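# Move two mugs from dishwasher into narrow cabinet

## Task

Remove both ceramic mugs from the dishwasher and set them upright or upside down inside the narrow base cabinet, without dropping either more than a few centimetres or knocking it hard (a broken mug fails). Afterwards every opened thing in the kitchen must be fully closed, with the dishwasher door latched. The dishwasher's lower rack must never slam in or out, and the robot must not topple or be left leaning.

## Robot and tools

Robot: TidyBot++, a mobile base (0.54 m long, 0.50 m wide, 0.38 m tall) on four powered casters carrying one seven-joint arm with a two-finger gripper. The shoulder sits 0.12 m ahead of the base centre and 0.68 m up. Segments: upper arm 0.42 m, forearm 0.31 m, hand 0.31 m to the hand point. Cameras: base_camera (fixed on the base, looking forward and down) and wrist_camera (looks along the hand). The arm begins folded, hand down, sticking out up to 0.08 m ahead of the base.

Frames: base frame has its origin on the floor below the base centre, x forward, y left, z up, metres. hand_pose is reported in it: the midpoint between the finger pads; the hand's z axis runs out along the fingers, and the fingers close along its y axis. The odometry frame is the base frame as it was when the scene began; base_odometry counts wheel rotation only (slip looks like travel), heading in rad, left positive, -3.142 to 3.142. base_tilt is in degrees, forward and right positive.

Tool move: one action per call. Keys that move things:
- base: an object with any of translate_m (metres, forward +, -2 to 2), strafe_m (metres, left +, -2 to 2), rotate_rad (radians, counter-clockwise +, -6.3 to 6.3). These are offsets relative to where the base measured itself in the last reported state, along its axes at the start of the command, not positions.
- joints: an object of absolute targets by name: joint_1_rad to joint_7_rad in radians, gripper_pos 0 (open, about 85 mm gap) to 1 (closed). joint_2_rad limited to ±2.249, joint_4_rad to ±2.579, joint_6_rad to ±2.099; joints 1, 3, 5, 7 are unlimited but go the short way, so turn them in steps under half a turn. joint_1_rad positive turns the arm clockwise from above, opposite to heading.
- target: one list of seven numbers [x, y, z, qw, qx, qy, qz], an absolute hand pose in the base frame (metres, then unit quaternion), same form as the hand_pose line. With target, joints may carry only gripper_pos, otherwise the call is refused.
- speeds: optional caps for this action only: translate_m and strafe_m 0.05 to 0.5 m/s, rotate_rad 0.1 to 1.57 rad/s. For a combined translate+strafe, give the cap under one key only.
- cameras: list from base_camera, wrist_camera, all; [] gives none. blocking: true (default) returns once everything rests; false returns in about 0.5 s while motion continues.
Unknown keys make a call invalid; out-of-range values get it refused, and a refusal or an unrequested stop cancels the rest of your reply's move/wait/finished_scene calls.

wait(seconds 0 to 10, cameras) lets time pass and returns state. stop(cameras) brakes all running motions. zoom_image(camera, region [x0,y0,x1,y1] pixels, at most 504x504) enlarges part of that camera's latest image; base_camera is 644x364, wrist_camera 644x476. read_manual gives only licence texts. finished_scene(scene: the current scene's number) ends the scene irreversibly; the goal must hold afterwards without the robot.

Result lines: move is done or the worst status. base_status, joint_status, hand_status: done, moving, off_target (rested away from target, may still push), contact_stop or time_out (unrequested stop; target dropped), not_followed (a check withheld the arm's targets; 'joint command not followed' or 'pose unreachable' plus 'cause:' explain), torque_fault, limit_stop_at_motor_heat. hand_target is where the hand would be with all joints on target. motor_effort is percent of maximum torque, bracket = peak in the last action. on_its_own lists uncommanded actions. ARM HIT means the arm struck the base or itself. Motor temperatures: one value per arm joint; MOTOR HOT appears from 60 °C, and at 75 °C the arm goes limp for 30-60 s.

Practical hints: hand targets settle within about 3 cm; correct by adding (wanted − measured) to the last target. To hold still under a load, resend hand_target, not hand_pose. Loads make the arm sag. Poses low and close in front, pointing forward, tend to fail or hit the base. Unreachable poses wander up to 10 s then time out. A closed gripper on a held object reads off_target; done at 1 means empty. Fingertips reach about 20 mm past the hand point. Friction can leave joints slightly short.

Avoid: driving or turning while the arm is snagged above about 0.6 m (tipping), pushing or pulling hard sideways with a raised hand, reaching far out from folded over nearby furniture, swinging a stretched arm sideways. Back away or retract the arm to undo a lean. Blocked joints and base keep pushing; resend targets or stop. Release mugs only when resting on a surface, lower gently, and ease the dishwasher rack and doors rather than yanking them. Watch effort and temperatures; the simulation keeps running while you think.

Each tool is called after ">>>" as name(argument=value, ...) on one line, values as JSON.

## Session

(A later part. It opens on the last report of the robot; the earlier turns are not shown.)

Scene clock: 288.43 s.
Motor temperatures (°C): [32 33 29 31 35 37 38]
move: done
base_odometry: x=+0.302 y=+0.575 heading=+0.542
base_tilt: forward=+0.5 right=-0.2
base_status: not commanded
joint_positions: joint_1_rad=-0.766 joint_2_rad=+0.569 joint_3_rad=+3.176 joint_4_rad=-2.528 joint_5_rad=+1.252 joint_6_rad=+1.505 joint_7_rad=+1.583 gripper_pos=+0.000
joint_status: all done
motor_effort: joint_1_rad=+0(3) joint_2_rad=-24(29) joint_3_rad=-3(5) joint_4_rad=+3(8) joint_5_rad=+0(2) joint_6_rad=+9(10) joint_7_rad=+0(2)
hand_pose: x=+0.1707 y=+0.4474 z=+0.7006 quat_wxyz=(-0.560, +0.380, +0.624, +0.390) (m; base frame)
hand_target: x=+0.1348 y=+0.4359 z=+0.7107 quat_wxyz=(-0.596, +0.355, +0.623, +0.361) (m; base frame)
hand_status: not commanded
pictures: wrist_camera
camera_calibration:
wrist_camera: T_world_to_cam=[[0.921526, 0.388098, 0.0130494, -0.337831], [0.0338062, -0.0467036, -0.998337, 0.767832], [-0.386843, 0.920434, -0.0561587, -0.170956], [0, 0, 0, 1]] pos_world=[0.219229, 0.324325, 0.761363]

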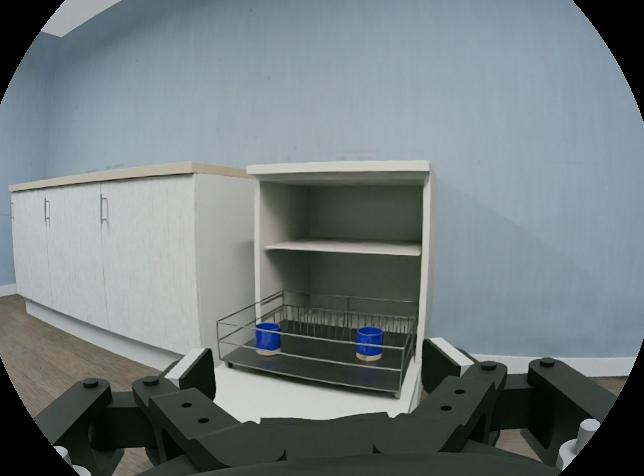

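>>> move(joints={"joint_5_rad": -1.309}, cameras=["wrist_camera"])

Scene clock: 299.03 s.
Motor temperatures (°C): [32 33 29 31 35 37 38]
move: done
base_odometry: x=+0.302 y=+0.575 heading=+0.542
base_tilt: forward=+0.4 right=-0.1
base_status: not commanded
joint_positions: joint_1_rad=-0.770 joint_2_rad=+0.570 joint_3_rad=+3.174 joint_4_rad=-2.535 joint_5_rad=-1.256 joint_6_rad=+1.505 joint_7_rad=+1.583 gripper_pos=+0.000
joint_status: all done
motor_effort: joint_1_rad=+0(2) joint_2_rad=-23(27) joint_3_rad=+2(4) joint_4_rad=+2(6) joint_5_rad=+1(2) joint_6_rad=+9(9) joint_7_rad=+0(1)
hand_pose: x=+0.5653 y=+0.0111 z=+0.7099 quat_wxyz=(+0.169, +0.695, -0.188, +0.673) (m; base frame)
hand_target: x=+0.5537 y=+0.0046 z=+0.7168 quat_wxyz=(+0.189, +0.685, -0.188, +0.678) (m; base frame)
hand_status: not commanded
pictures: wrist_camera
camera_calibration:
wrist_camera: T_world_to_cam=[[-0.505074, -0.860597, -0.065368, 0.343783], [0.0102771, 0.0697361, -0.997513, 0.754827], [0.863015, -0.504489, -0.0263774, -0.328074], [0, 0, 0, 1]] pos_world=[0.449011, 0.0777102, 0.766768]

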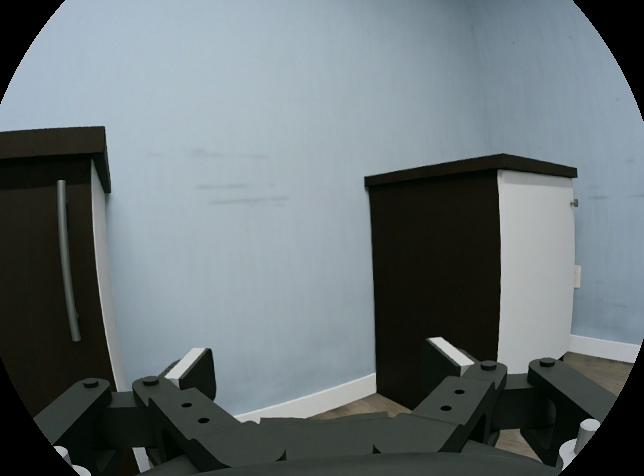

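>>> move(base={"translate_m": 0.33, "strafe_m": 0.196}, speeds={"translate_m": 0.25}, cameras=["wrist_camera"])

Scene clock: 309.07 s.
Motor temperatures (°C): [32 33 29 31 35 37 38]
move: done
base_odometry: x=+0.484 y=+0.913 heading=+0.542
base_tilt: forward=+0.4 right=-0.1
base_status: done
joint_positions: joint_1_rad=-0.770 joint_2_rad=+0.577 joint_3_rad=+3.174 joint_4_rad=-2.536 joint_5_rad=-1.258 joint_6_rad=+1.505 joint_7_rad=+1.583 gripper_pos=+0.000
joint_status: not commanded
motor_effort: joint_1_rad=+0(1) joint_2_rad=-23(24) joint_3_rad=+2(3) joint_4_rad=+2(4) joint_5_rad=+0(1) joint_6_rad=+9(9) joint_7_rad=+0(1)
hand_pose: x=+0.5648 y=+0.0103 z=+0.7078 quat_wxyz=(+0.173, +0.696, -0.187, +0.671) (m; base frame)
hand_target: x=+0.5537 y=+0.0046 z=+0.7168 quat_wxyz=(+0.189, +0.685, -0.188, +0.678) (m; base frame)
hand_status: not commanded
pictures: wrist_camera
camera_calibration:
wrist_camera: T_world_to_cam=[[-0.507855, -0.859442, -0.0586685, 0.339419], [0.00538344, 0.0649372, -0.997875, 0.755799], [0.861426, -0.507092, -0.028352, -0.325845], [0, 0, 0, 1]] pos_world=[0.448998, 0.077398, 0.764867]

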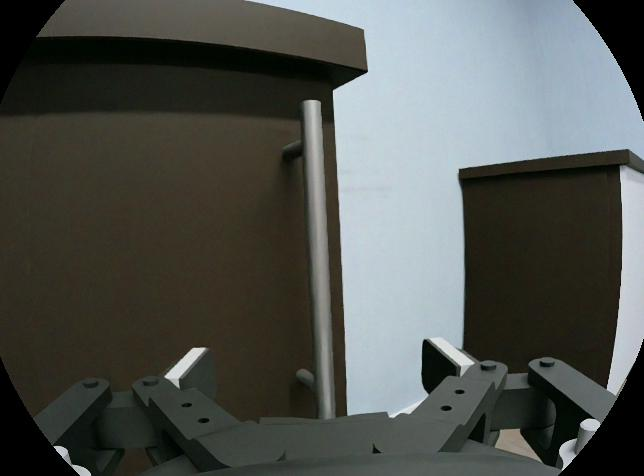

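>>> move(joints={"gripper_pos": 0.45}, base={"translate_m": 0.088, "strafe_m": -0.057}, speeds={"translate_m": 0.1}, cameras=["wrist_camera"])

Scene clock: 325.97 s.
Motor temperatures (°C): [32 33 29 31 35 37 38]
move: done
base_odometry: x=+0.589 y=+0.910 heading=+0.542
base_tilt: forward=+0.4 right=-0.2
base_status: done
joint_positions: joint_1_rad=-0.784 joint_2_rad=+0.576 joint_3_rad=+3.165 joint_4_rad=-2.556 joint_5_rad=-1.276 joint_6_rad=+1.506 joint_7_rad=+1.583 gripper_pos=+0.450
joint_status: all done
motor_effort: joint_1_rad=+0(9) joint_2_rad=-23(23) joint_3_rad=+2(9) joint_4_rad=+4(12) joint_5_rad=+2(7) joint_6_rad=+9(10) joint_7_rad=+1(1)
hand_pose: x=+0.5570 y=+0.0097 z=+0.7048 quat_wxyz=(+0.177, +0.701, -0.181, +0.666) (m; base frame)
hand_target: x=+0.5537 y=+0.0046 z=+0.7168 quat_wxyz=(+0.189, +0.685, -0.188, +0.678) (m; base frame)
hand_status: not commanded
pictures: wrist_camera
camera_calibration:
wrist_camera: T_world_to_cam=[[-0.50675, -0.861108, -0.0411859, 0.321762], [-0.0116869, 0.0546318, -0.998438, 0.762927], [0.862014, -0.505478, -0.0377483, -0.313206], [0, 0, 0, 1]] pos_world=[0.441957, 0.0770733, 0.763165]

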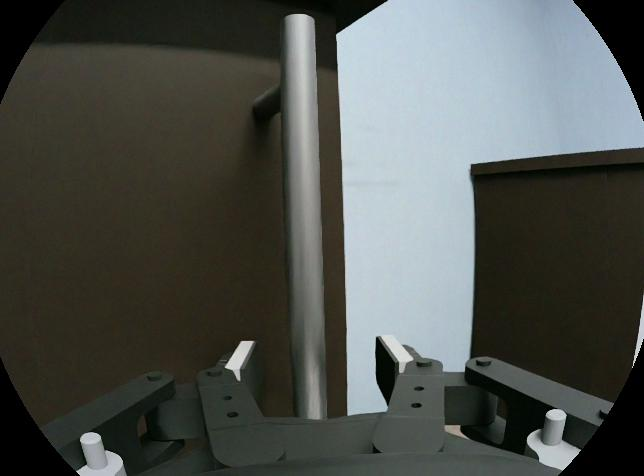

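>>> move(base={"translate_m": -0.014, "strafe_m": 0.006}, speeds={"translate_m": 0.1}, cameras=[])

>>> move(joints={"gripper_pos": 0.96}, cameras=["wrist_camera"])

Scene clock: 330.87 s.
Motor temperatures (°C): [32 33 29 31 35 37 38]
move: done
base_odometry: x=+0.573 y=+0.908 heading=+0.542
base_tilt: forward=+0.5 right=-0.2
base_status: done
joint_positions: joint_1_rad=-0.784 joint_2_rad=+0.576 joint_3_rad=+3.165 joint_4_rad=-2.556 joint_5_rad=-1.276 joint_6_rad=+1.506 joint_7_rad=+1.583 gripper_pos=+0.450
joint_status: not commanded
motor_effort: joint_1_rad=-1(2) joint_2_rad=-23(24) joint_3_rad=+2(3) joint_4_rad=+2(3) joint_5_rad=+1(2) joint_6_rad=+8(9) joint_7_rad=+0(1)
hand_pose: x=+0.5570 y=+0.0101 z=+0.7047 quat_wxyz=(+0.177, +0.702, -0.181, +0.666) (m; base frame)
hand_target: x=+0.5537 y=+0.0046 z=+0.7168 quat_wxyz=(+0.189, +0.685, -0.188, +0.678) (m; base frame)
hand_status: not commanded
pictures: none
No camera images: "cameras" was empty.

Scene clock: 331.70 s.
Motor temperatures (°C): [32 33 29 31 35 37 38]
move: off_target
base_odometry: x=+0.573 y=+0.908 heading=+0.542
base_tilt: forward=+0.4 right=-0.1
base_status: not commanded
joint_positions: joint_1_rad=-0.789 joint_2_rad=+0.576 joint_3_rad=+3.162 joint_4_rad=-2.553 joint_5_rad=-1.274 joint_6_rad=+1.507 joint_7_rad=+1.583 gripper_pos=+0.904
joint_status: gripper_pos off_target (ended at +0.904, target +0.960)
motor_effort: joint_1_rad=+0(7) joint_2_rad=-22(23) joint_3_rad=+2(7) joint_4_rad=+1(4) joint_5_rad=-1(8) joint_6_rad=+8(9) joint_7_rad=+0(1)
hand_pose: x=+0.5580 y=+0.0146 z=+0.7047 quat_wxyz=(+0.172, +0.702, -0.179, +0.667) (m; base frame)
hand_target: x=+0.5537 y=+0.0046 z=+0.7168 quat_wxyz=(+0.189, +0.685, -0.188, +0.678) (m; base frame)
hand_status: not commanded
pictures: wrist_camera
camera_calibration:
wrist_camera: T_world_to_cam=[[-0.497774, -0.866153, -0.0447238, 0.324157], [-0.0107199, 0.0577066, -0.998276, 0.761834], [0.867241, -0.496436, -0.0380099, -0.314489], [0, 0, 0, 1]] pos_world=[0.442261, 0.0806827, 0.763065]

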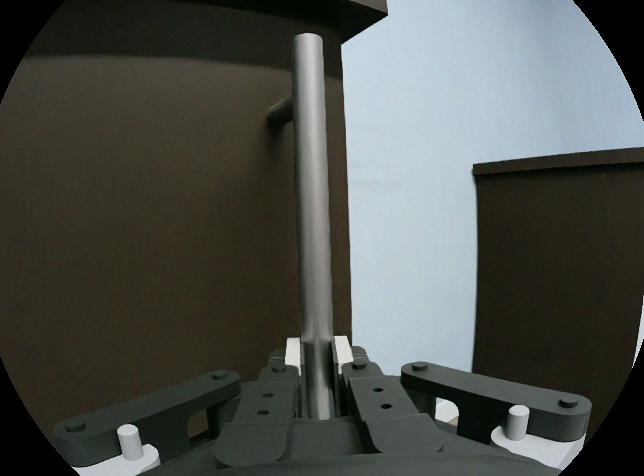

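>>> move(base={"translate_m": -0.0645, "strafe_m": 0.007}, speeds={"translate_m": 0.1}, cameras=[])

>>> move(base={"translate_m": -0.0665, "strafe_m": 0.022}, speeds={"translate_m": 0.1}, cameras=[])

>>> move(base={"translate_m": -0.06, "strafe_m": 0.037}, speeds={"translate_m": 0.1}, cameras=["wrist_camera"])

Scene clock: 339.27 s.
Motor temperatures (°C): [32 33 29 31 35 37 38]
move: done
base_odometry: x=+0.515 y=+0.880 heading=+0.542
base_tilt: forward=+0.4 right=-0.2
base_status: done
joint_positions: joint_1_rad=-0.792 joint_2_rad=+0.577 joint_3_rad=+3.159 joint_4_rad=-2.547 joint_5_rad=-1.276 joint_6_rad=+1.508 joint_7_rad=+1.583 gripper_pos=+0.904
joint_status: not commanded
motor_effort: joint_1_rad=+2(5) joint_2_rad=-23(24) joint_3_rad=+3(6) joint_4_rad=-1(3) joint_5_rad=-3(6) joint_6_rad=+9(11) joint_7_rad=-1(1)
hand_pose: x=+0.5592 y=+0.0181 z=+0.7047 quat_wxyz=(+0.169, +0.702, -0.179, +0.669) (m; base frame)
hand_target: x=+0.5537 y=+0.0046 z=+0.7168 quat_wxyz=(+0.189, +0.685, -0.188, +0.678) (m; base frame)
hand_status: not commanded
pictures: none
No camera images: "cameras" was empty.

Scene clock: 340.53 s.
Motor temperatures (°C): [32 33 29 31 35 37 38]
move: done
base_odometry: x=+0.446 y=+0.865 heading=+0.542
base_tilt: forward=+0.5 right=-0.2
base_status: done
joint_positions: joint_1_rad=-0.797 joint_2_rad=+0.579 joint_3_rad=+3.156 joint_4_rad=-2.539 joint_5_rad=-1.276 joint_6_rad=+1.509 joint_7_rad=+1.583 gripper_pos=+0.906
joint_status: not commanded
motor_effort: joint_1_rad=+3(6) joint_2_rad=-23(25) joint_3_rad=+4(7) joint_4_rad=-3(4) joint_5_rad=-6(8) joint_6_rad=+8(11) joint_7_rad=+0(1)
hand_pose: x=+0.5608 y=+0.0228 z=+0.7047 quat_wxyz=(+0.165, +0.702, -0.178, +0.670) (m; base frame)
hand_target: x=+0.5537 y=+0.0046 z=+0.7168 quat_wxyz=(+0.189, +0.685, -0.188, +0.678) (m; base frame)
hand_status: not commanded
pictures: none
No camera images: "cameras" was empty.

Scene clock: 341.83 s.
Motor temperatures (°C): [32 33 29 31 35 37 38]
move: done
base_odometry: x=+0.376 y=+0.865 heading=+0.542
base_tilt: forward=+0.4 right=-0.2
base_status: done
joint_positions: joint_1_rad=-0.798 joint_2_rad=+0.580 joint_3_rad=+3.155 joint_4_rad=-2.535 joint_5_rad=-1.275 joint_6_rad=+1.509 joint_7_rad=+1.583 gripper_pos=+0.908
joint_status: not commanded
motor_effort: joint_1_rad=+4(6) joint_2_rad=-24(25) joint_3_rad=+4(6) joint_4_rad=-3(5) joint_5_rad=-6(9) joint_6_rad=+8(10) joint_7_rad=+0(1)
hand_pose: x=+0.5619 y=+0.0250 z=+0.7048 quat_wxyz=(+0.163, +0.701, -0.178, +0.671) (m; base frame)
hand_target: x=+0.5537 y=+0.0046 z=+0.7168 quat_wxyz=(+0.189, +0.685, -0.188, +0.678) (m; base frame)
hand_status: not commanded
pictures: wrist_camera
camera_calibration:
wrist_camera: T_world_to_cam=[[-0.484936, -0.872548, -0.0591341, 0.338112], [-0.00250389, 0.0690016, -0.997613, 0.756037], [0.874546, -0.483631, -0.0356461, -0.318711], [0, 0, 0, 1]] pos_world=[0.444583, 0.0887129, 0.762866]

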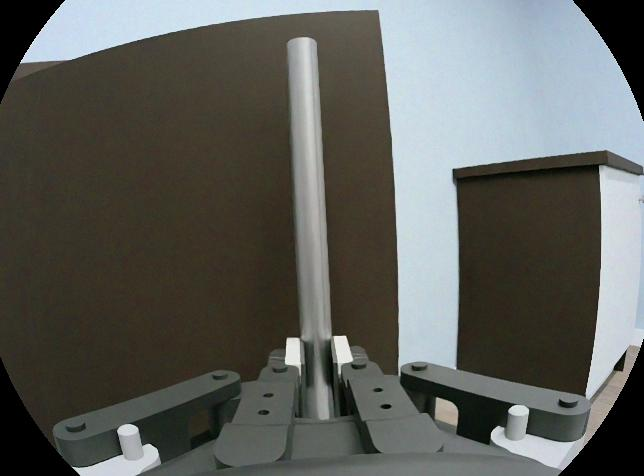

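>>> move(base={"translate_m": -0.0465, "strafe_m": 0.045}, speeds={"translate_m": 0.1}, cameras=[])

>>> move(base={"translate_m": -0.036, "strafe_m": 0.054}, speeds={"translate_m": 0.1}, cameras=["wrist_camera"])

>>> move(base={"translate_m": -0.021, "strafe_m": 0.05}, speeds={"translate_m": 0.1}, cameras=["wrist_camera"])

Scene clock: 351.60 s.
Motor temperatures (°C): [32 33 29 31 35 37 38]
move: done
base_odometry: x=+0.313 y=+0.880 heading=+0.542
base_tilt: forward=+0.5 right=-0.1
base_status: done
joint_positions: joint_1_rad=-0.797 joint_2_rad=+0.581 joint_3_rad=+3.154 joint_4_rad=-2.534 joint_5_rad=-1.275 joint_6_rad=+1.510 joint_7_rad=+1.583 gripper_pos=+0.909
joint_status: not commanded
motor_effort: joint_1_rad=+2(5) joint_2_rad=-24(25) joint_3_rad=+4(5) joint_4_rad=-2(4) joint_5_rad=-6(7) joint_6_rad=+8(11) joint_7_rad=-1(1)
hand_pose: x=+0.5622 y=+0.0250 z=+0.7048 quat_wxyz=(+0.163, +0.701, -0.179, +0.671) (m; base frame)
hand_target: x=+0.5537 y=+0.0046 z=+0.7168 quat_wxyz=(+0.189, +0.685, -0.188, +0.678) (m; base frame)
hand_status: not commanded
pictures: none
No camera images: "cameras" was empty.

Scene clock: 352.83 s.
Motor temperatures (°C): [32 33 29 31 35 37 38]
move: done
base_odometry: x=+0.254 y=+0.907 heading=+0.542
base_tilt: forward=+0.5 right=-0.2
base_status: done
joint_positions: joint_1_rad=-0.793 joint_2_rad=+0.581 joint_3_rad=+3.155 joint_4_rad=-2.534 joint_5_rad=-1.278 joint_6_rad=+1.510 joint_7_rad=+1.583 gripper_pos=+0.911
joint_status: not commanded
motor_effort: joint_1_rad=+0(3) joint_2_rad=-23(25) joint_3_rad=+2(4) joint_4_rad=-1(4) joint_5_rad=-3(6) joint_6_rad=+8(10) joint_7_rad=-1(1)
hand_pose: x=+0.5618 y=+0.0220 z=+0.7048 quat_wxyz=(+0.166, +0.700, -0.181, +0.670) (m; base frame)
hand_target: x=+0.5537 y=+0.0046 z=+0.7168 quat_wxyz=(+0.189, +0.685, -0.188, +0.678) (m; base frame)
hand_status: not commanded
pictures: wrist_camera
camera_calibration:
wrist_camera: T_world_to_cam=[[-0.492549, -0.868254, -0.0594109, 0.33983], [-0.00115214, 0.0689166, -0.997622, 0.755489], [0.870284, -0.491309, -0.0349452, -0.318094], [0, 0, 0, 1]] pos_world=[0.445085, 0.0867111, 0.762766]

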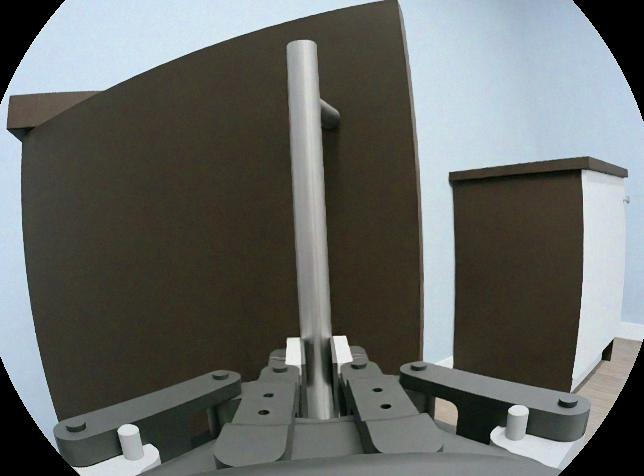

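Scene clock: 353.93 s.
Motor temperatures (°C): [32 33 29 31 35 37 38]
move: done
base_odometry: x=+0.210 y=+0.939 heading=+0.542
base_tilt: forward=+0.4 right=-0.2
base_status: done
joint_positions: joint_1_rad=-0.786 joint_2_rad=+0.582 joint_3_rad=+3.156 joint_4_rad=-2.535 joint_5_rad=-1.285 joint_6_rad=+1.510 joint_7_rad=+1.583 gripper_pos=+0.913
joint_status: not commanded
motor_effort: joint_1_rad=-2(3) joint_2_rad=-23(25) joint_3_rad=+0(2) joint_4_rad=+2(3) joint_5_rad=+2(4) joint_6_rad=+9(11) joint_7_rad=-1(1)
hand_pose: x=+0.5607 y=+0.0165 z=+0.7048 quat_wxyz=(+0.171, +0.699, -0.186, +0.669) (m; base frame)
hand_target: x=+0.5537 y=+0.0046 z=+0.7168 quat_wxyz=(+0.189, +0.685, -0.188, +0.678) (m; base frame)
hand_status: not commanded
pictures: wrist_camera
camera_calibration:
wrist_camera: T_world_to_cam=[[-0.504856, -0.861283, -0.0575601, 0.340128], [-0.000692437, 0.067086, -0.997747, 0.755681], [0.863204, -0.503678, -0.0344651, -0.315969], [0, 0, 0, 1]] pos_world=[0.444984, 0.083104, 0.762666]

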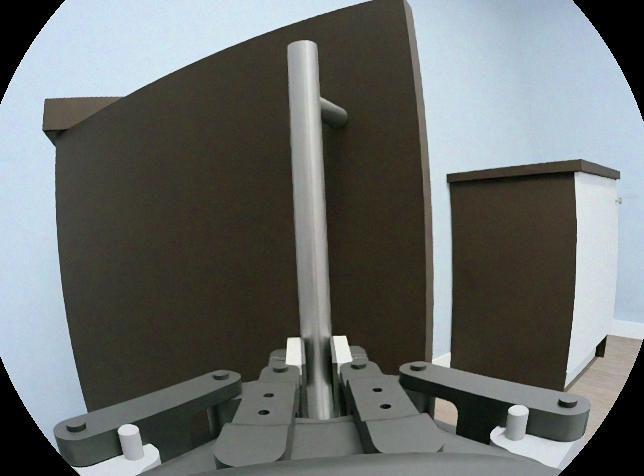

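>>> move(joints={"gripper_pos": 0.6}, cameras=["wrist_camera"])

>>> wait(seconds=1.5, cameras=["wrist_camera"])

Scene clock: 358.70 s.
Motor temperatures (°C): [32 33 29 31 35 37 38]
move: done
base_odometry: x=+0.210 y=+0.939 heading=+0.543
base_tilt: forward=+0.4 right=-0.1
base_status: not commanded
joint_positions: joint_1_rad=-0.786 joint_2_rad=+0.582 joint_3_rad=+3.156 joint_4_rad=-2.535 joint_5_rad=-1.285 joint_6_rad=+1.510 joint_7_rad=+1.583 gripper_pos=+0.600
joint_status: all done
motor_effort: joint_1_rad=-1(2) joint_2_rad=-23(23) joint_3_rad=+2(2) joint_4_rad=+2(2) joint_5_rad=+0(2) joint_6_rad=+9(9) joint_7_rad=+0(1)
hand_pose: x=+0.5607 y=+0.0165 z=+0.7047 quat_wxyz=(+0.171, +0.699, -0.186, +0.669) (m; base frame)
hand_target: x=+0.5537 y=+0.0046 z=+0.7168 quat_wxyz=(+0.189, +0.685, -0.188, +0.678) (m; base frame)
hand_status: not commanded
pictures: wrist_camera
camera_calibration:
wrist_camera: T_world_to_cam=[[-0.504855, -0.861292, -0.0574188, 0.339934], [-0.000765307, 0.0669648, -0.997755, 0.755736], [0.863204, -0.503678, -0.0344667, -0.316018], [0, 0, 0, 1]] pos_world=[0.444984, 0.0830037, 0.762666]

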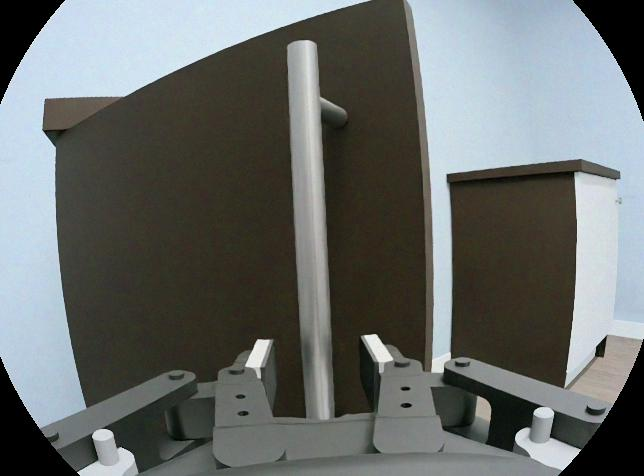

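Scene clock: 360.20 s.
Motor temperatures (°C): [32 33 29 31 35 37 38]
base_odometry: x=+0.210 y=+0.939 heading=+0.543
base_tilt: forward=+0.4 right=-0.1
base_status: not commanded
joint_positions: joint_1_rad=-0.786 joint_2_rad=+0.582 joint_3_rad=+3.156 joint_4_rad=-2.535 joint_5_rad=-1.285 joint_6_rad=+1.510 joint_7_rad=+1.583 gripper_pos=+0.600
joint_status: all done
motor_effort: joint_1_rad=+0(2) joint_2_rad=-23(23) joint_3_rad=+1(2) joint_4_rad=+2(2) joint_5_rad=+0(2) joint_6_rad=+9(9) joint_7_rad=+0(1)
hand_pose: x=+0.5607 y=+0.0165 z=+0.7047 quat_wxyz=(+0.171, +0.699, -0.186, +0.669) (m; base frame)
hand_target: x=+0.5537 y=+0.0046 z=+0.7168 quat_wxyz=(+0.189, +0.685, -0.188, +0.678) (m; base frame)
hand_status: not commanded
wait: 1.50 s; at rest by 0.27 s
pictures: wrist_camera
camera_calibration:
wrist_camera: T_world_to_cam=[[-0.504855, -0.861292, -0.0574188, 0.339934], [-0.000765307, 0.0669648, -0.997755, 0.755736], [0.863204, -0.503678, -0.0344667, -0.316018], [0, 0, 0, 1]] pos_world=[0.444984, 0.0830037, 0.762666]

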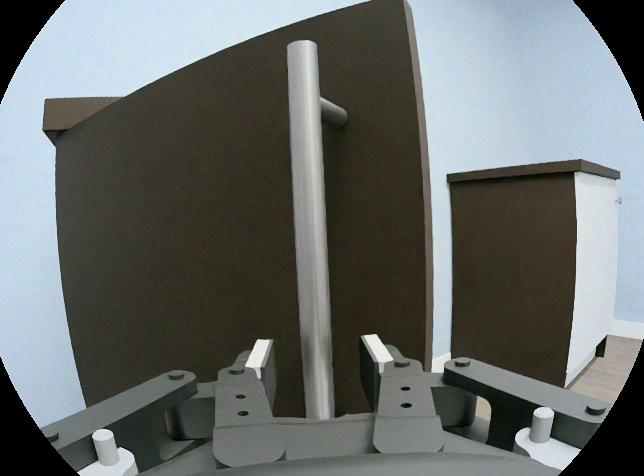

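>>> move(joints={"gripper_pos": 0.2}, cameras=[])

>>> move(base={"translate_m": -0.09, "strafe_m": 0.035}, speeds={"translate_m": 0.15}, cameras=["wrist_camera"])

Scene clock: 380.47 s.
Motor temperatures (°C): [32 33 29 31 35 37 38]
move: done
base_odometry: x=+0.210 y=+0.939 heading=+0.543
base_tilt: forward=+0.5 right=-0.2
base_status: not commanded
joint_positions: joint_1_rad=-0.786 joint_2_rad=+0.582 joint_3_rad=+3.156 joint_4_rad=-2.535 joint_5_rad=-1.285 joint_6_rad=+1.510 joint_7_rad=+1.583 gripper_pos=+0.200
joint_status: all done
motor_effort: joint_1_rad=+0(1) joint_2_rad=-23(23) joint_3_rad=+2(2) joint_4_rad=+2(2) joint_5_rad=+0(1) joint_6_rad=+9(9) joint_7_rad=+0(1)
hand_pose: x=+0.5607 y=+0.0165 z=+0.7047 quat_wxyz=(+0.171, +0.699, -0.186, +0.669) (m; base frame)
hand_target: x=+0.5537 y=+0.0046 z=+0.7168 quat_wxyz=(+0.189, +0.685, -0.188, +0.678) (m; base frame)
hand_status: not commanded
pictures: none
No camera images: "cameras" was empty.

Scene clock: 381.77 s.
Motor temperatures (°C): [32 33 29 31 35 37 38]
move: done
base_odometry: x=+0.114 y=+0.923 heading=+0.542
base_tilt: forward=+0.4 right=-0.2
base_status: done
joint_positions: joint_1_rad=-0.786 joint_2_rad=+0.582 joint_3_rad=+3.156 joint_4_rad=-2.535 joint_5_rad=-1.285 joint_6_rad=+1.510 joint_7_rad=+1.583 gripper_pos=+0.200
joint_status: not commanded
motor_effort: joint_1_rad=+0(2) joint_2_rad=-23(25) joint_3_rad=+1(3) joint_4_rad=+2(3) joint_5_rad=+0(1) joint_6_rad=+9(9) joint_7_rad=+0(1)
hand_pose: x=+0.5607 y=+0.0165 z=+0.7047 quat_wxyz=(+0.171, +0.699, -0.186, +0.669) (m; base frame)
hand_target: x=+0.5537 y=+0.0046 z=+0.7168 quat_wxyz=(+0.189, +0.685, -0.188, +0.678) (m; base frame)
hand_status: not commanded
pictures: wrist_camera
camera_calibration:
wrist_camera: T_world_to_cam=[[-0.504855, -0.861301, -0.0572821, 0.339911], [-0.000835827, 0.0668476, -0.997763, 0.755677], [0.863204, -0.503678, -0.0344683, -0.31597], [0, 0, 0, 1]] pos_world=[0.444984, 0.0831034, 0.762566]

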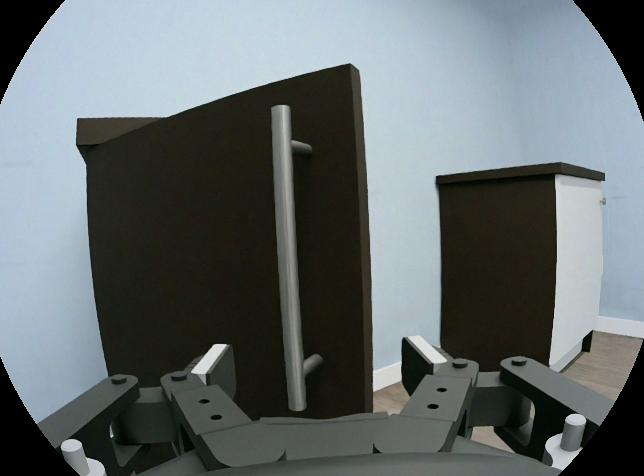

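>>> move(base={"strafe_m": -0.27}, speeds={"strafe_m": 0.3}, cameras=[])

>>> move(joints={"joint_1_rad": -0.0, "joint_5_rad": 0.0, "gripper_pos": 1.0}, cameras=["wrist_camera"])

Scene clock: 389.27 s.
Motor temperatures (°C): [32 33 29 31 35 37 38]
move: done
base_odometry: x=+0.254 y=+0.691 heading=+0.542
base_tilt: forward=+0.4 right=-0.1
base_status: done
joint_positions: joint_1_rad=-0.786 joint_2_rad=+0.582 joint_3_rad=+3.156 joint_4_rad=-2.536 joint_5_rad=-1.285 joint_6_rad=+1.510 joint_7_rad=+1.583 gripper_pos=+0.200
joint_status: not commanded
motor_effort: joint_1_rad=+0(2) joint_2_rad=-23(24) joint_3_rad=+1(3) joint_4_rad=+2(3) joint_5_rad=+0(1) joint_6_rad=+9(9) joint_7_rad=+1(1)
hand_pose: x=+0.5606 y=+0.0164 z=+0.7046 quat_wxyz=(+0.171, +0.699, -0.185, +0.669) (m; base frame)
hand_target: x=+0.5537 y=+0.0046 z=+0.7168 quat_wxyz=(+0.189, +0.685, -0.188, +0.678) (m; base frame)
hand_status: not commanded
pictures: none
No camera images: "cameras" was empty.

Scene clock: 391.77 s.
Motor temperatures (°C): [32 33 29 31 35 37 38]
move: done
base_odometry: x=+0.254 y=+0.691 heading=+0.542
base_tilt: forward=+0.5 right=-0.1
base_status: not commanded
joint_positions: joint_1_rad=-0.021 joint_2_rad=+0.582 joint_3_rad=+3.156 joint_4_rad=-2.536 joint_5_rad=-0.057 joint_6_rad=+1.510 joint_7_rad=+1.583 gripper_pos=+0.999
joint_status: all done
motor_effort: joint_1_rad=-1(2) joint_2_rad=-27(27) joint_3_rad=-1(3) joint_4_rad=+6(6) joint_5_rad=+0(2) joint_6_rad=+9(9) joint_7_rad=+0(1)
hand_pose: x=+0.6687 y=-0.0116 z=+0.7077 quat_wxyz=(+0.024, +0.720, -0.011, +0.694) (m; base frame)
hand_target: x=+0.6647 y=-0.0067 z=+0.7165 quat_wxyz=(+0.013, +0.710, +0.002, +0.704) (m; base frame)
hand_status: not commanded
pictures: wrist_camera
camera_calibration:
wrist_camera: T_world_to_cam=[[-0.0676436, -0.997272, -0.029533, 0.0567806], [-0.0221368, 0.0310938, -0.999271, 0.775614], [0.997464, -0.0669406, -0.0241797, -0.51528], [0, 0, 0, 1]] pos_world=[0.534984, -0.00198417, 0.764266]

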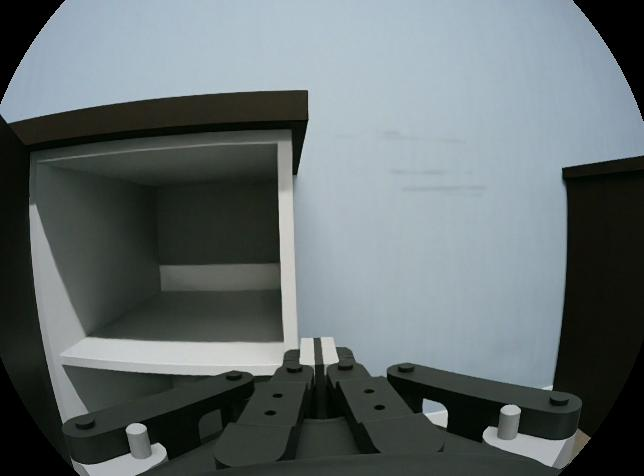

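>>> move(base={"translate_m": 0.15}, speeds={"translate_m": 0.25}, cameras=["wrist_camera"])

>>> move(base={"strafe_m": 0.22}, joints={"joint_1_rad": -0.5, "joint_5_rad": -0.45}, speeds={"strafe_m": 0.12}, cameras=["wrist_camera"])

Scene clock: 411.23 s.
Motor temperatures (°C): [32 33 29 31 35 37 38]
move: done
base_odometry: x=+0.382 y=+0.769 heading=+0.542
base_tilt: forward=+0.4 right=-0.1
base_status: done
joint_positions: joint_1_rad=-0.020 joint_2_rad=+0.582 joint_3_rad=+3.156 joint_4_rad=-2.536 joint_5_rad=-0.055 joint_6_rad=+1.510 joint_7_rad=+1.583 gripper_pos=+0.999
joint_status: not commanded
motor_effort: joint_1_rad=+0(1) joint_2_rad=-27(29) joint_3_rad=-1(2) joint_4_rad=+6(7) joint_5_rad=+0(1) joint_6_rad=+8(9) joint_7_rad=+0(1)
hand_pose: x=+0.6685 y=-0.0111 z=+0.7073 quat_wxyz=(+0.023, +0.720, -0.010, +0.693) (m; base frame)
hand_target: x=+0.6647 y=-0.0067 z=+0.7165 quat_wxyz=(+0.013, +0.710, +0.002, +0.704) (m; base frame)
hand_status: not commanded
pictures: wrist_camera
camera_calibration:
wrist_camera: T_world_to_cam=[[-0.0657623, -0.997405, -0.0293063, 0.0558776], [-0.0232091, 0.0308909, -0.999253, 0.775859], [0.997565, -0.065033, -0.0251804, -0.514352], [0, 0, 0, 1]] pos_world=[0.534781, -0.00168421, 0.763966]

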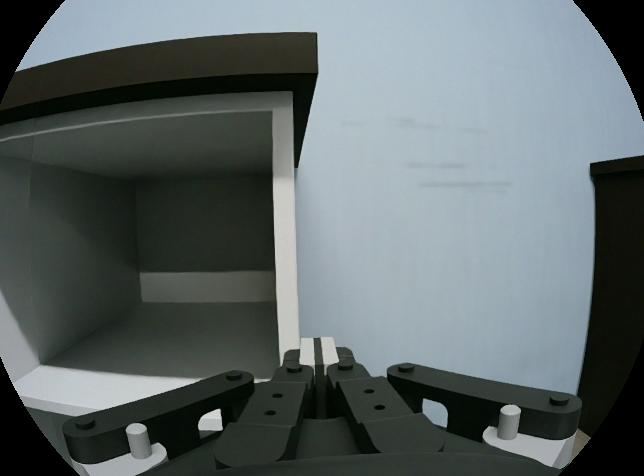

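Scene clock: 413.67 s.
Motor temperatures (°C): [32 33 29 31 35 37 38]
move: done
base_odometry: x=+0.269 y=+0.957 heading=+0.542
base_tilt: forward=+0.4 right=-0.1
base_status: done
joint_positions: joint_1_rad=-0.489 joint_2_rad=+0.582 joint_3_rad=+3.158 joint_4_rad=-2.537 joint_5_rad=-0.398 joint_6_rad=+1.510 joint_7_rad=+1.582 gripper_pos=+0.999
joint_status: all done
motor_effort: joint_1_rad=+0(7) joint_2_rad=-27(28) joint_3_rad=+0(6) joint_4_rad=+5(6) joint_5_rad=+1(5) joint_6_rad=+9(10) joint_7_rad=+0(2)
hand_pose: x=+0.6409 y=+0.1343 z=+0.7077 quat_wxyz=(-0.023, +0.719, +0.031, +0.694) (m; base frame)
hand_target: x=+0.6369 y=+0.1216 z=+0.7175 quat_wxyz=(-0.007, +0.709, +0.018, +0.705) (m; base frame)
hand_status: not commanded
pictures: wrist_camera
camera_calibration:
wrist_camera: T_world_to_cam=[[0.0573529, -0.997659, -0.0372431, 0.125844], [-0.0263057, 0.0357814, -0.999013, 0.772214], [0.998007, 0.058276, -0.024192, -0.494869], [0, 0, 0, 1]] pos_world=[0.506979, 0.126757, 0.764167]

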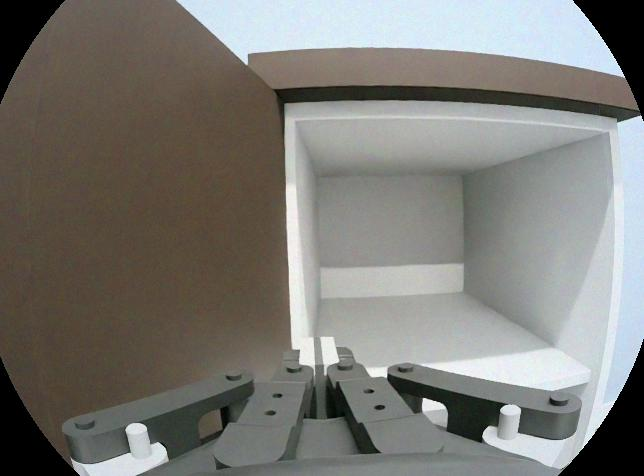

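>>> zoom_image(camera="wrist_camera", region=[240, 40, 644, 420])

>>> move(base={"translate_m": -0.357, "strafe_m": -0.21}, cameras=["wrist_camera"])

>>> move(base={"rotate_rad": 1.568}, joints={"joint_1_rad": -0.02, "joint_2_rad": -0.382, "joint_3_rad": 3.16, "joint_4_rad": -2.546, "joint_5_rad": 0.0, "joint_6_rad": 0.2, "joint_7_rad": 1.583, "gripper_pos": 0.0})

>>> zoom_image(camera="wrist_camera", region=[120, 80, 520, 420])

Scaled by 1.248.

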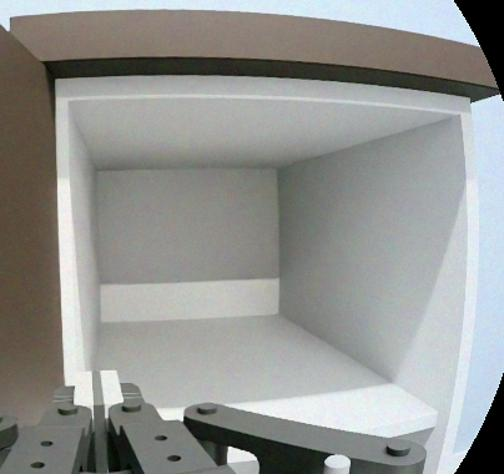

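Scene clock: 439.20 s.
Motor temperatures (°C): [31 33 29 31 35 37 38]
move: done
base_odometry: x=+0.071 y=+0.593 heading=+0.542
base_tilt: forward=+0.4 right=-0.1
base_status: done
joint_positions: joint_1_rad=-0.489 joint_2_rad=+0.581 joint_3_rad=+3.158 joint_4_rad=-2.541 joint_5_rad=-0.400 joint_6_rad=+1.510 joint_7_rad=+1.582 gripper_pos=+0.999
joint_status: not commanded
motor_effort: joint_1_rad=+0(1) joint_2_rad=-27(28) joint_3_rad=+0(1) joint_4_rad=+5(7) joint_5_rad=+0(1) joint_6_rad=+9(9) joint_7_rad=+0(1)
hand_pose: x=+0.6396 y=+0.1333 z=+0.7069 quat_wxyz=(-0.022, +0.720, +0.031, +0.693) (m; base frame)
hand_target: x=+0.6369 y=+0.1216 z=+0.7175 quat_wxyz=(-0.007, +0.709, +0.018, +0.705) (m; base frame)
hand_status: not commanded
pictures: wrist_camera
camera_calibration:
wrist_camera: T_world_to_cam=[[0.0558795, -0.997789, -0.0359817, 0.124892], [-0.029292, 0.0343842, -0.998979, 0.773573], [0.998008, 0.0568764, -0.0273058, -0.49117], [0, 0, 0, 1]] pos_world=[0.505872, 0.125954, 0.763866]

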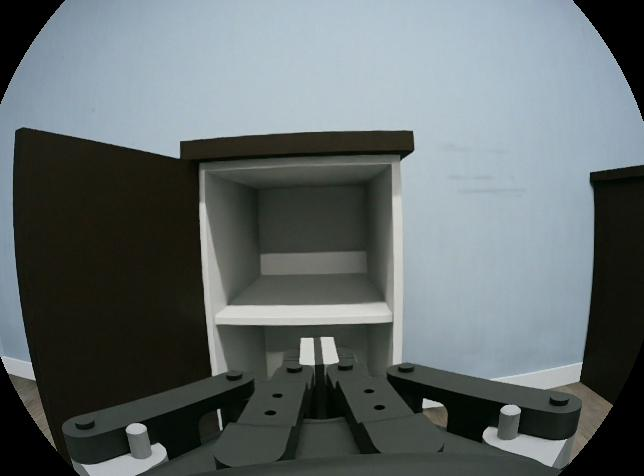

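Scene clock: 441.87 s.
Motor temperatures (°C): [31 33 29 31 35 37 38]
move: done
base_odometry: x=+0.071 y=+0.593 heading=+2.109
base_tilt: forward=+0.4 right=-0.1
base_status: done
joint_positions: joint_1_rad=-0.042 joint_2_rad=-0.372 joint_3_rad=+3.158 joint_4_rad=-2.541 joint_5_rad=-0.056 joint_6_rad=+0.259 joint_7_rad=+1.582 gripper_pos=+0.000
joint_status: all done
motor_effort: joint_1_rad=+0(3) joint_2_rad=-6(29) joint_3_rad=-1(2) joint_4_rad=+18(19) joint_5_rad=+1(3) joint_6_rad=+8(10) joint_7_rad=-1(2)
hand_pose: x=+0.5195 y=+0.0069 z=+0.7933 quat_wxyz=(-0.017, +0.816, -0.013, +0.577) (m; base frame)
hand_target: x=+0.5105 y=+0.0018 z=+0.7773 quat_wxyz=(+0.000, +0.832, +0.004, +0.555) (m; base frame)
hand_status: not commanded
pictures: base_camera, wrist_camera
camera_calibration:
wrist_camera: T_world_to_cam=[[-0.034179, -0.996052, -0.0819286, 0.0918077], [-0.320941, 0.0885736, -0.942948, 0.967335], [0.946482, -0.00593476, -0.322702, -0.100215], [0, 0, 0, 1]] pos_world=[0.408447, 0.00517016, 0.887329]

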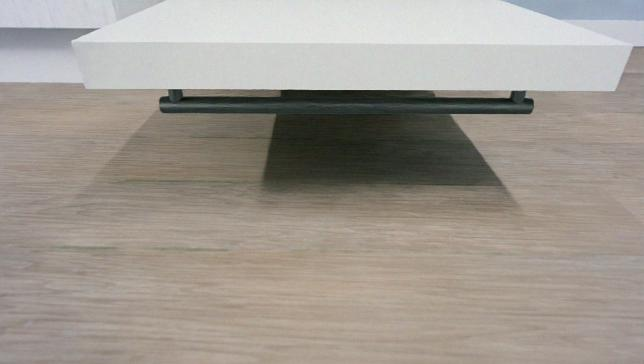

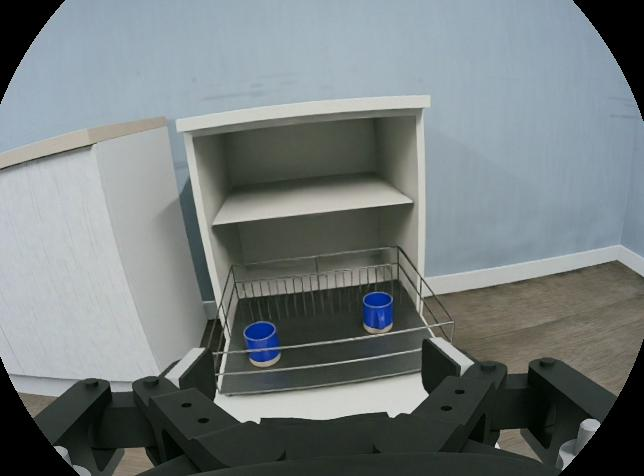

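Scaled by 1.260.

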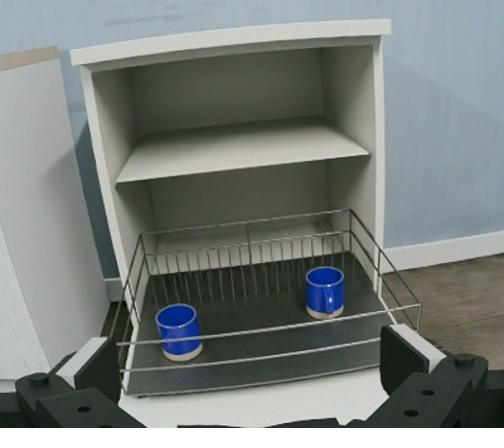

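>>> zoom_image(camera="wrist_camera", region=[200, 280, 320, 400])

>>> zoom_image(camera="wrist_camera", region=[330, 240, 470, 380])

Scaled by 4.200.

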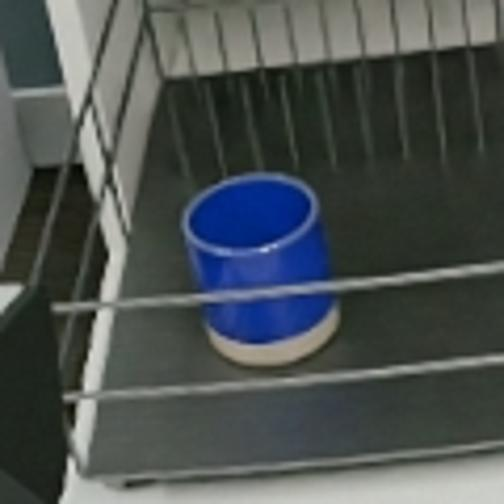

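Scaled by 3.600.

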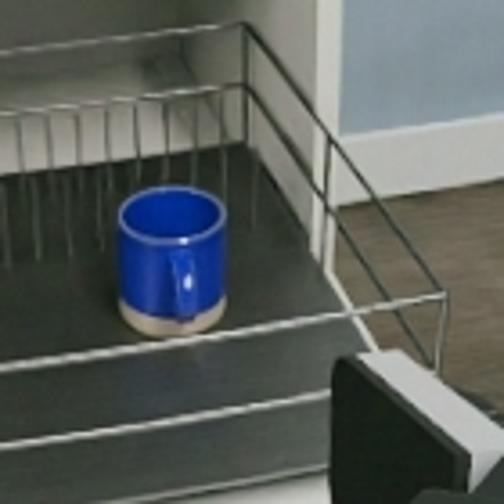

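>>> move(base={"translate_m": 0.32}, speeds={"translate_m": 0.25})

Scene clock: 544.10 s.
Motor temperatures (°C): [31 32 29 31 34 36 38]
move: done
base_odometry: x=-0.093 y=+0.868 heading=+2.110
base_tilt: forward=+0.4 right=-0.1
base_status: done
joint_positions: joint_1_rad=-0.042 joint_2_rad=-0.377 joint_3_rad=+3.158 joint_4_rad=-2.541 joint_5_rad=-0.055 joint_6_rad=+0.255 joint_7_rad=+1.582 gripper_pos=+0.000
joint_status: not commanded
motor_effort: joint_1_rad=+0(1) joint_2_rad=-5(8) joint_3_rad=-1(2) joint_4_rad=+18(19) joint_5_rad=+0(1) joint_6_rad=+8(9) joint_7_rad=+0(1)
hand_pose: x=+0.5185 y=+0.0067 z=+0.7942 quat_wxyz=(-0.016, +0.816, -0.012, +0.578) (m; base frame)
hand_target: x=+0.5105 y=+0.0018 z=+0.7773 quat_wxyz=(+0.000, +0.832, +0.004, +0.555) (m; base frame)
hand_status: not commanded
pictures: base_camera, wrist_camera
camera_calibration:
wrist_camera: T_world_to_cam=[[-0.0338272, -0.996122, -0.0812146, 0.090957], [-0.319873, 0.0877774, -0.943386, 0.967703], [0.946856, -0.00593374, -0.321602, -0.100048], [0, 0, 0, 1]] pos_world=[0.40735, 0.00506822, 0.888128]

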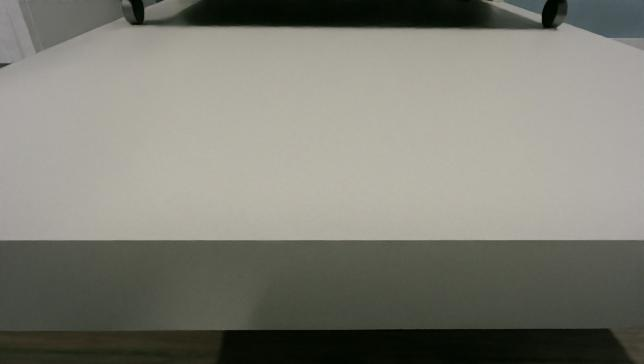

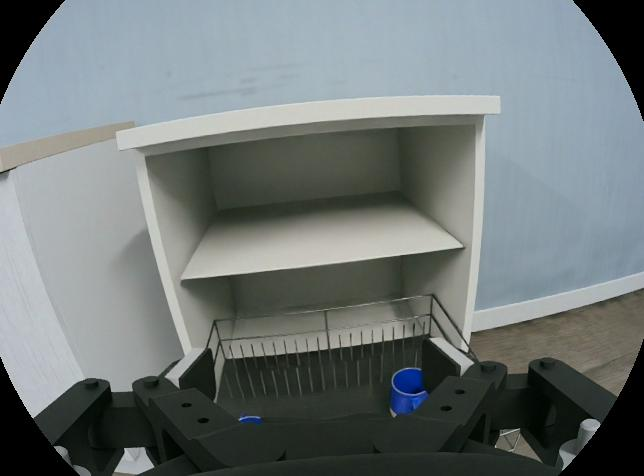

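>>> move(joints={"joint_1_rad": -0.02, "joint_2_rad": 0.462, "joint_3_rad": 3.16, "joint_4_rad": -1.799, "joint_5_rad": 0.05, "joint_6_rad": -0.179, "joint_7_rad": 1.583}, cameras=["wrist_camera"])

>>> zoom_image(camera="wrist_camera", region=[120, 80, 560, 420])

Scene clock: 556.87 s.
Motor temperatures (°C): [31 31 29 31 34 36 38]
move: done
base_odometry: x=-0.093 y=+0.868 heading=+2.110
base_tilt: forward=+0.5 right=-0.2
base_status: not commanded
joint_positions: joint_1_rad=-0.042 joint_2_rad=+0.461 joint_3_rad=+3.158 joint_4_rad=-1.826 joint_5_rad=-0.006 joint_6_rad=-0.118 joint_7_rad=+1.582 gripper_pos=+0.000
joint_status: all done
motor_effort: joint_1_rad=+0(2) joint_2_rad=-34(36) joint_3_rad=+0(2) joint_4_rad=+16(20) joint_5_rad=+0(2) joint_6_rad=+6(9) joint_7_rad=+0(1)
hand_pose: x=+0.7523 y=+0.0180 z=+0.6214 quat_wxyz=(-0.001, +0.933, +0.016, +0.360) (m; base frame)
hand_target: x=+0.7501 y=+0.0003 z=+0.6205 quat_wxyz=(+0.018, +0.939, +0.030, +0.343) (m; base frame)
hand_status: not commanded
pictures: wrist_camera
camera_calibration:
wrist_camera: T_world_to_cam=[[-0.0169135, -0.999814, -0.00928794, 0.0386524], [-0.73249, 0.0187131, -0.680521, 1.02684], [0.680568, -0.00470668, -0.73267, 0.0787873], [0, 0, 0, 1]] pos_world=[0.699184, 0.0198006, 0.756871]

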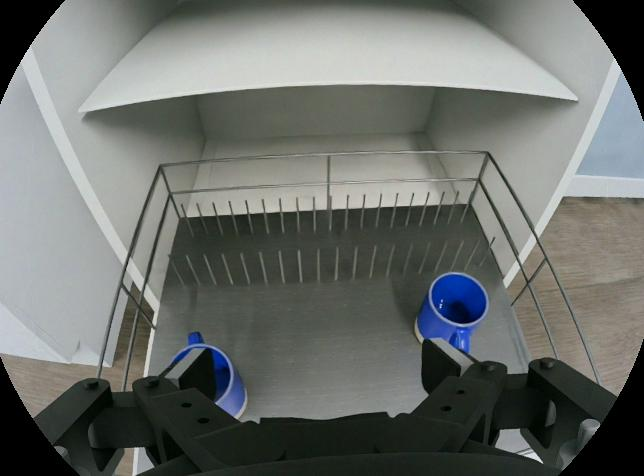

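Scaled by 1.145.

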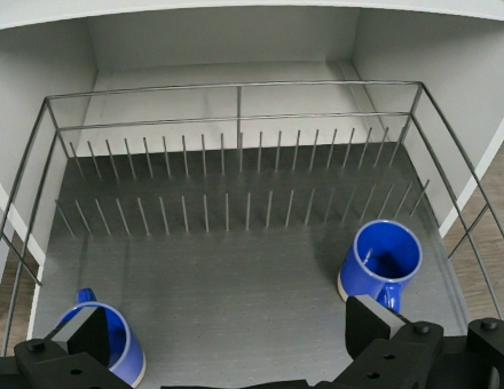

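>>> move(joints={"joint_1_rad": -0.02, "joint_2_rad": 0.051, "joint_3_rad": 3.16, "joint_4_rad": -1.784, "joint_5_rad": 0.05, "joint_6_rad": -0.783, "joint_7_rad": 1.583}, cameras=["wrist_camera"])

>>> zoom_image(camera="wrist_camera", region=[140, 140, 520, 420])

Scene clock: 617.13 s.
Motor temperatures (°C): [31 32 29 31 34 36 38]
move: done
base_odometry: x=-0.093 y=+0.868 heading=+2.110
base_tilt: forward=+0.4 right=-0.2
base_status: not commanded
joint_positions: joint_1_rad=-0.042 joint_2_rad=+0.056 joint_3_rad=+3.158 joint_4_rad=-1.808 joint_5_rad=-0.005 joint_6_rad=-0.722 joint_7_rad=+1.582 gripper_pos=+0.000
joint_status: all done
motor_effort: joint_1_rad=+0(1) joint_2_rad=-22(36) joint_3_rad=-1(2) joint_4_rad=+18(19) joint_5_rad=+0(1) joint_6_rad=+5(7) joint_7_rad=+0(1)
hand_pose: x=+0.6078 y=+0.0146 z=+0.7465 quat_wxyz=(-0.004, +0.962, +0.016, +0.274) (m; base frame)
hand_target: x=+0.5998 y=-0.0088 z=+0.7506 quat_wxyz=(+0.023, +0.966, +0.019, +0.259) (m; base frame)
hand_status: not commanded
pictures: wrist_camera
camera_calibration:
wrist_camera: T_world_to_cam=[[-0.0177538, -0.999803, -0.00882295, 0.0342418], [-0.842978, 0.019713, -0.537587, 0.966581], [0.537655, -0.00210665, -0.843162, 0.438074], [0, 0, 0, 1]] pos_world=[0.579882, 0.0161037, 0.889291]

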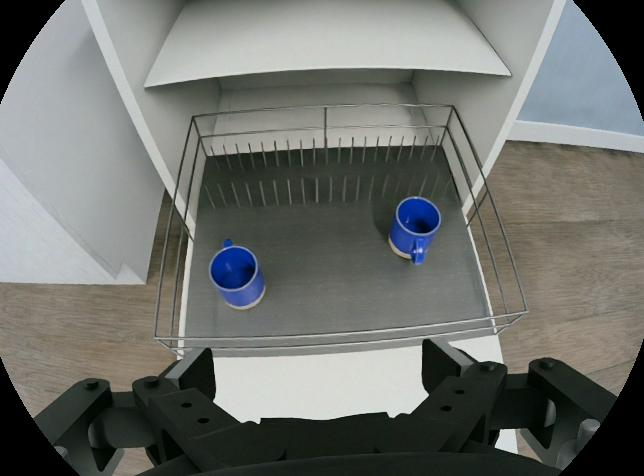

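Scaled by 1.326.

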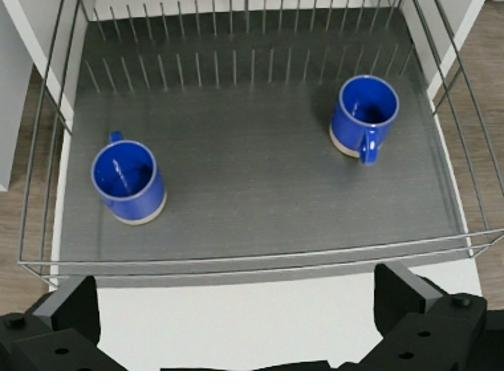

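>>> zoom_image(camera="wrist_camera", region=[360, 170, 540, 340])

>>> zoom_image(camera="wrist_camera", region=[140, 210, 320, 370])

Scaled by 2.800.

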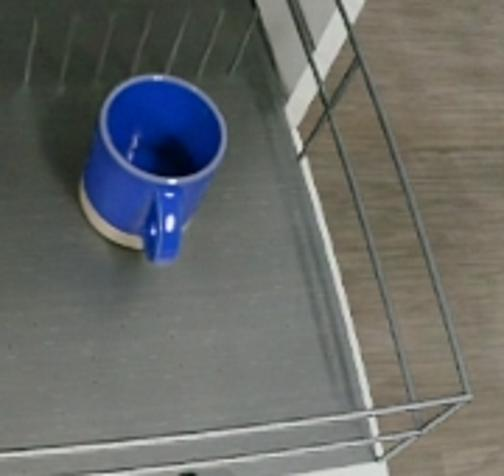

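Scaled by 2.800.

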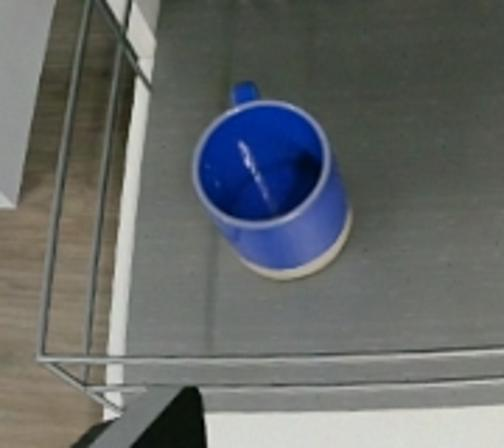

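>>> move(base={"strafe_m": -0.172}, joints={"gripper_pos": 0.4}, speeds={"strafe_m": 0.2}, cameras=[])

>>> move(joints={"joint_1_rad": -0.02, "joint_2_rad": 0.82, "joint_3_rad": 3.16, "joint_4_rad": -1.58, "joint_5_rad": 0.05, "joint_6_rad": -0.218, "joint_7_rad": 1.583}, cameras=["wrist_camera"])

Scene clock: 692.67 s.
Motor temperatures (°C): [31 32 28 31 34 36 37]
move: done
base_odometry: x=+0.055 y=+0.957 heading=+2.110
base_tilt: forward=+0.5 right=-0.2
base_status: done
joint_positions: joint_1_rad=-0.032 joint_2_rad=+0.056 joint_3_rad=+3.158 joint_4_rad=-1.808 joint_5_rad=-0.001 joint_6_rad=-0.725 joint_7_rad=+1.582 gripper_pos=+0.400
joint_status: all done
motor_effort: joint_1_rad=+0(2) joint_2_rad=-22(23) joint_3_rad=-1(3) joint_4_rad=+18(19) joint_5_rad=+0(1) joint_6_rad=+5(5) joint_7_rad=+0(1)
hand_pose: x=+0.6071 y=+0.0089 z=+0.7460 quat_wxyz=(+0.000, +0.962, +0.013, +0.273) (m; base frame)
hand_target: x=+0.5998 y=-0.0088 z=+0.7506 quat_wxyz=(+0.023, +0.966, +0.019, +0.259) (m; base frame)
hand_status: not commanded
pictures: none
No camera images: "cameras" was empty.

Scene clock: 694.73 s.
Motor temperatures (°C): [31 32 28 31 34 36 37]
move: done
base_odometry: x=+0.055 y=+0.957 heading=+2.110
base_tilt: forward=+0.5 right=-0.2
base_status: not commanded
joint_positions: joint_1_rad=-0.032 joint_2_rad=+0.821 joint_3_rad=+3.158 joint_4_rad=-1.606 joint_5_rad=-0.001 joint_6_rad=-0.286 joint_7_rad=+1.582 gripper_pos=+0.400
joint_status: all done
motor_effort: joint_1_rad=+0(1) joint_2_rad=-41(44) joint_3_rad=-1(3) joint_4_rad=+13(18) joint_5_rad=+0(2) joint_6_rad=+4(6) joint_7_rad=+0(1)
hand_pose: x=+0.7620 y=+0.0117 z=+0.4474 quat_wxyz=(+0.005, +0.977, +0.017, +0.212) (m; base frame)
hand_target: x=+0.7949 y=+0.0001 z=+0.4674 quat_wxyz=(+0.019, +0.965, +0.033, +0.259) (m; base frame)
hand_status: not commanded
pictures: wrist_camera
camera_calibration:
wrist_camera: T_world_to_cam=[[-0.02152, -0.999695, 0.0120923, 0.0249088], [-0.904472, 0.0143137, -0.426294, 0.933034], [0.425991, -0.020111, -0.904504, 0.215811], [0, 0, 0, 1]] pos_world=[0.752505, 0.0158863, 0.592647]

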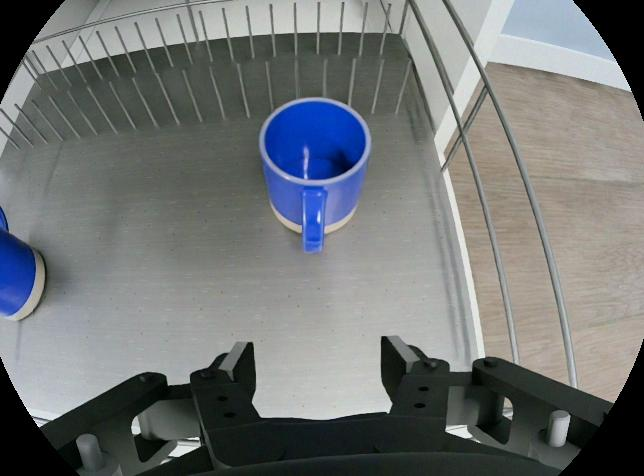

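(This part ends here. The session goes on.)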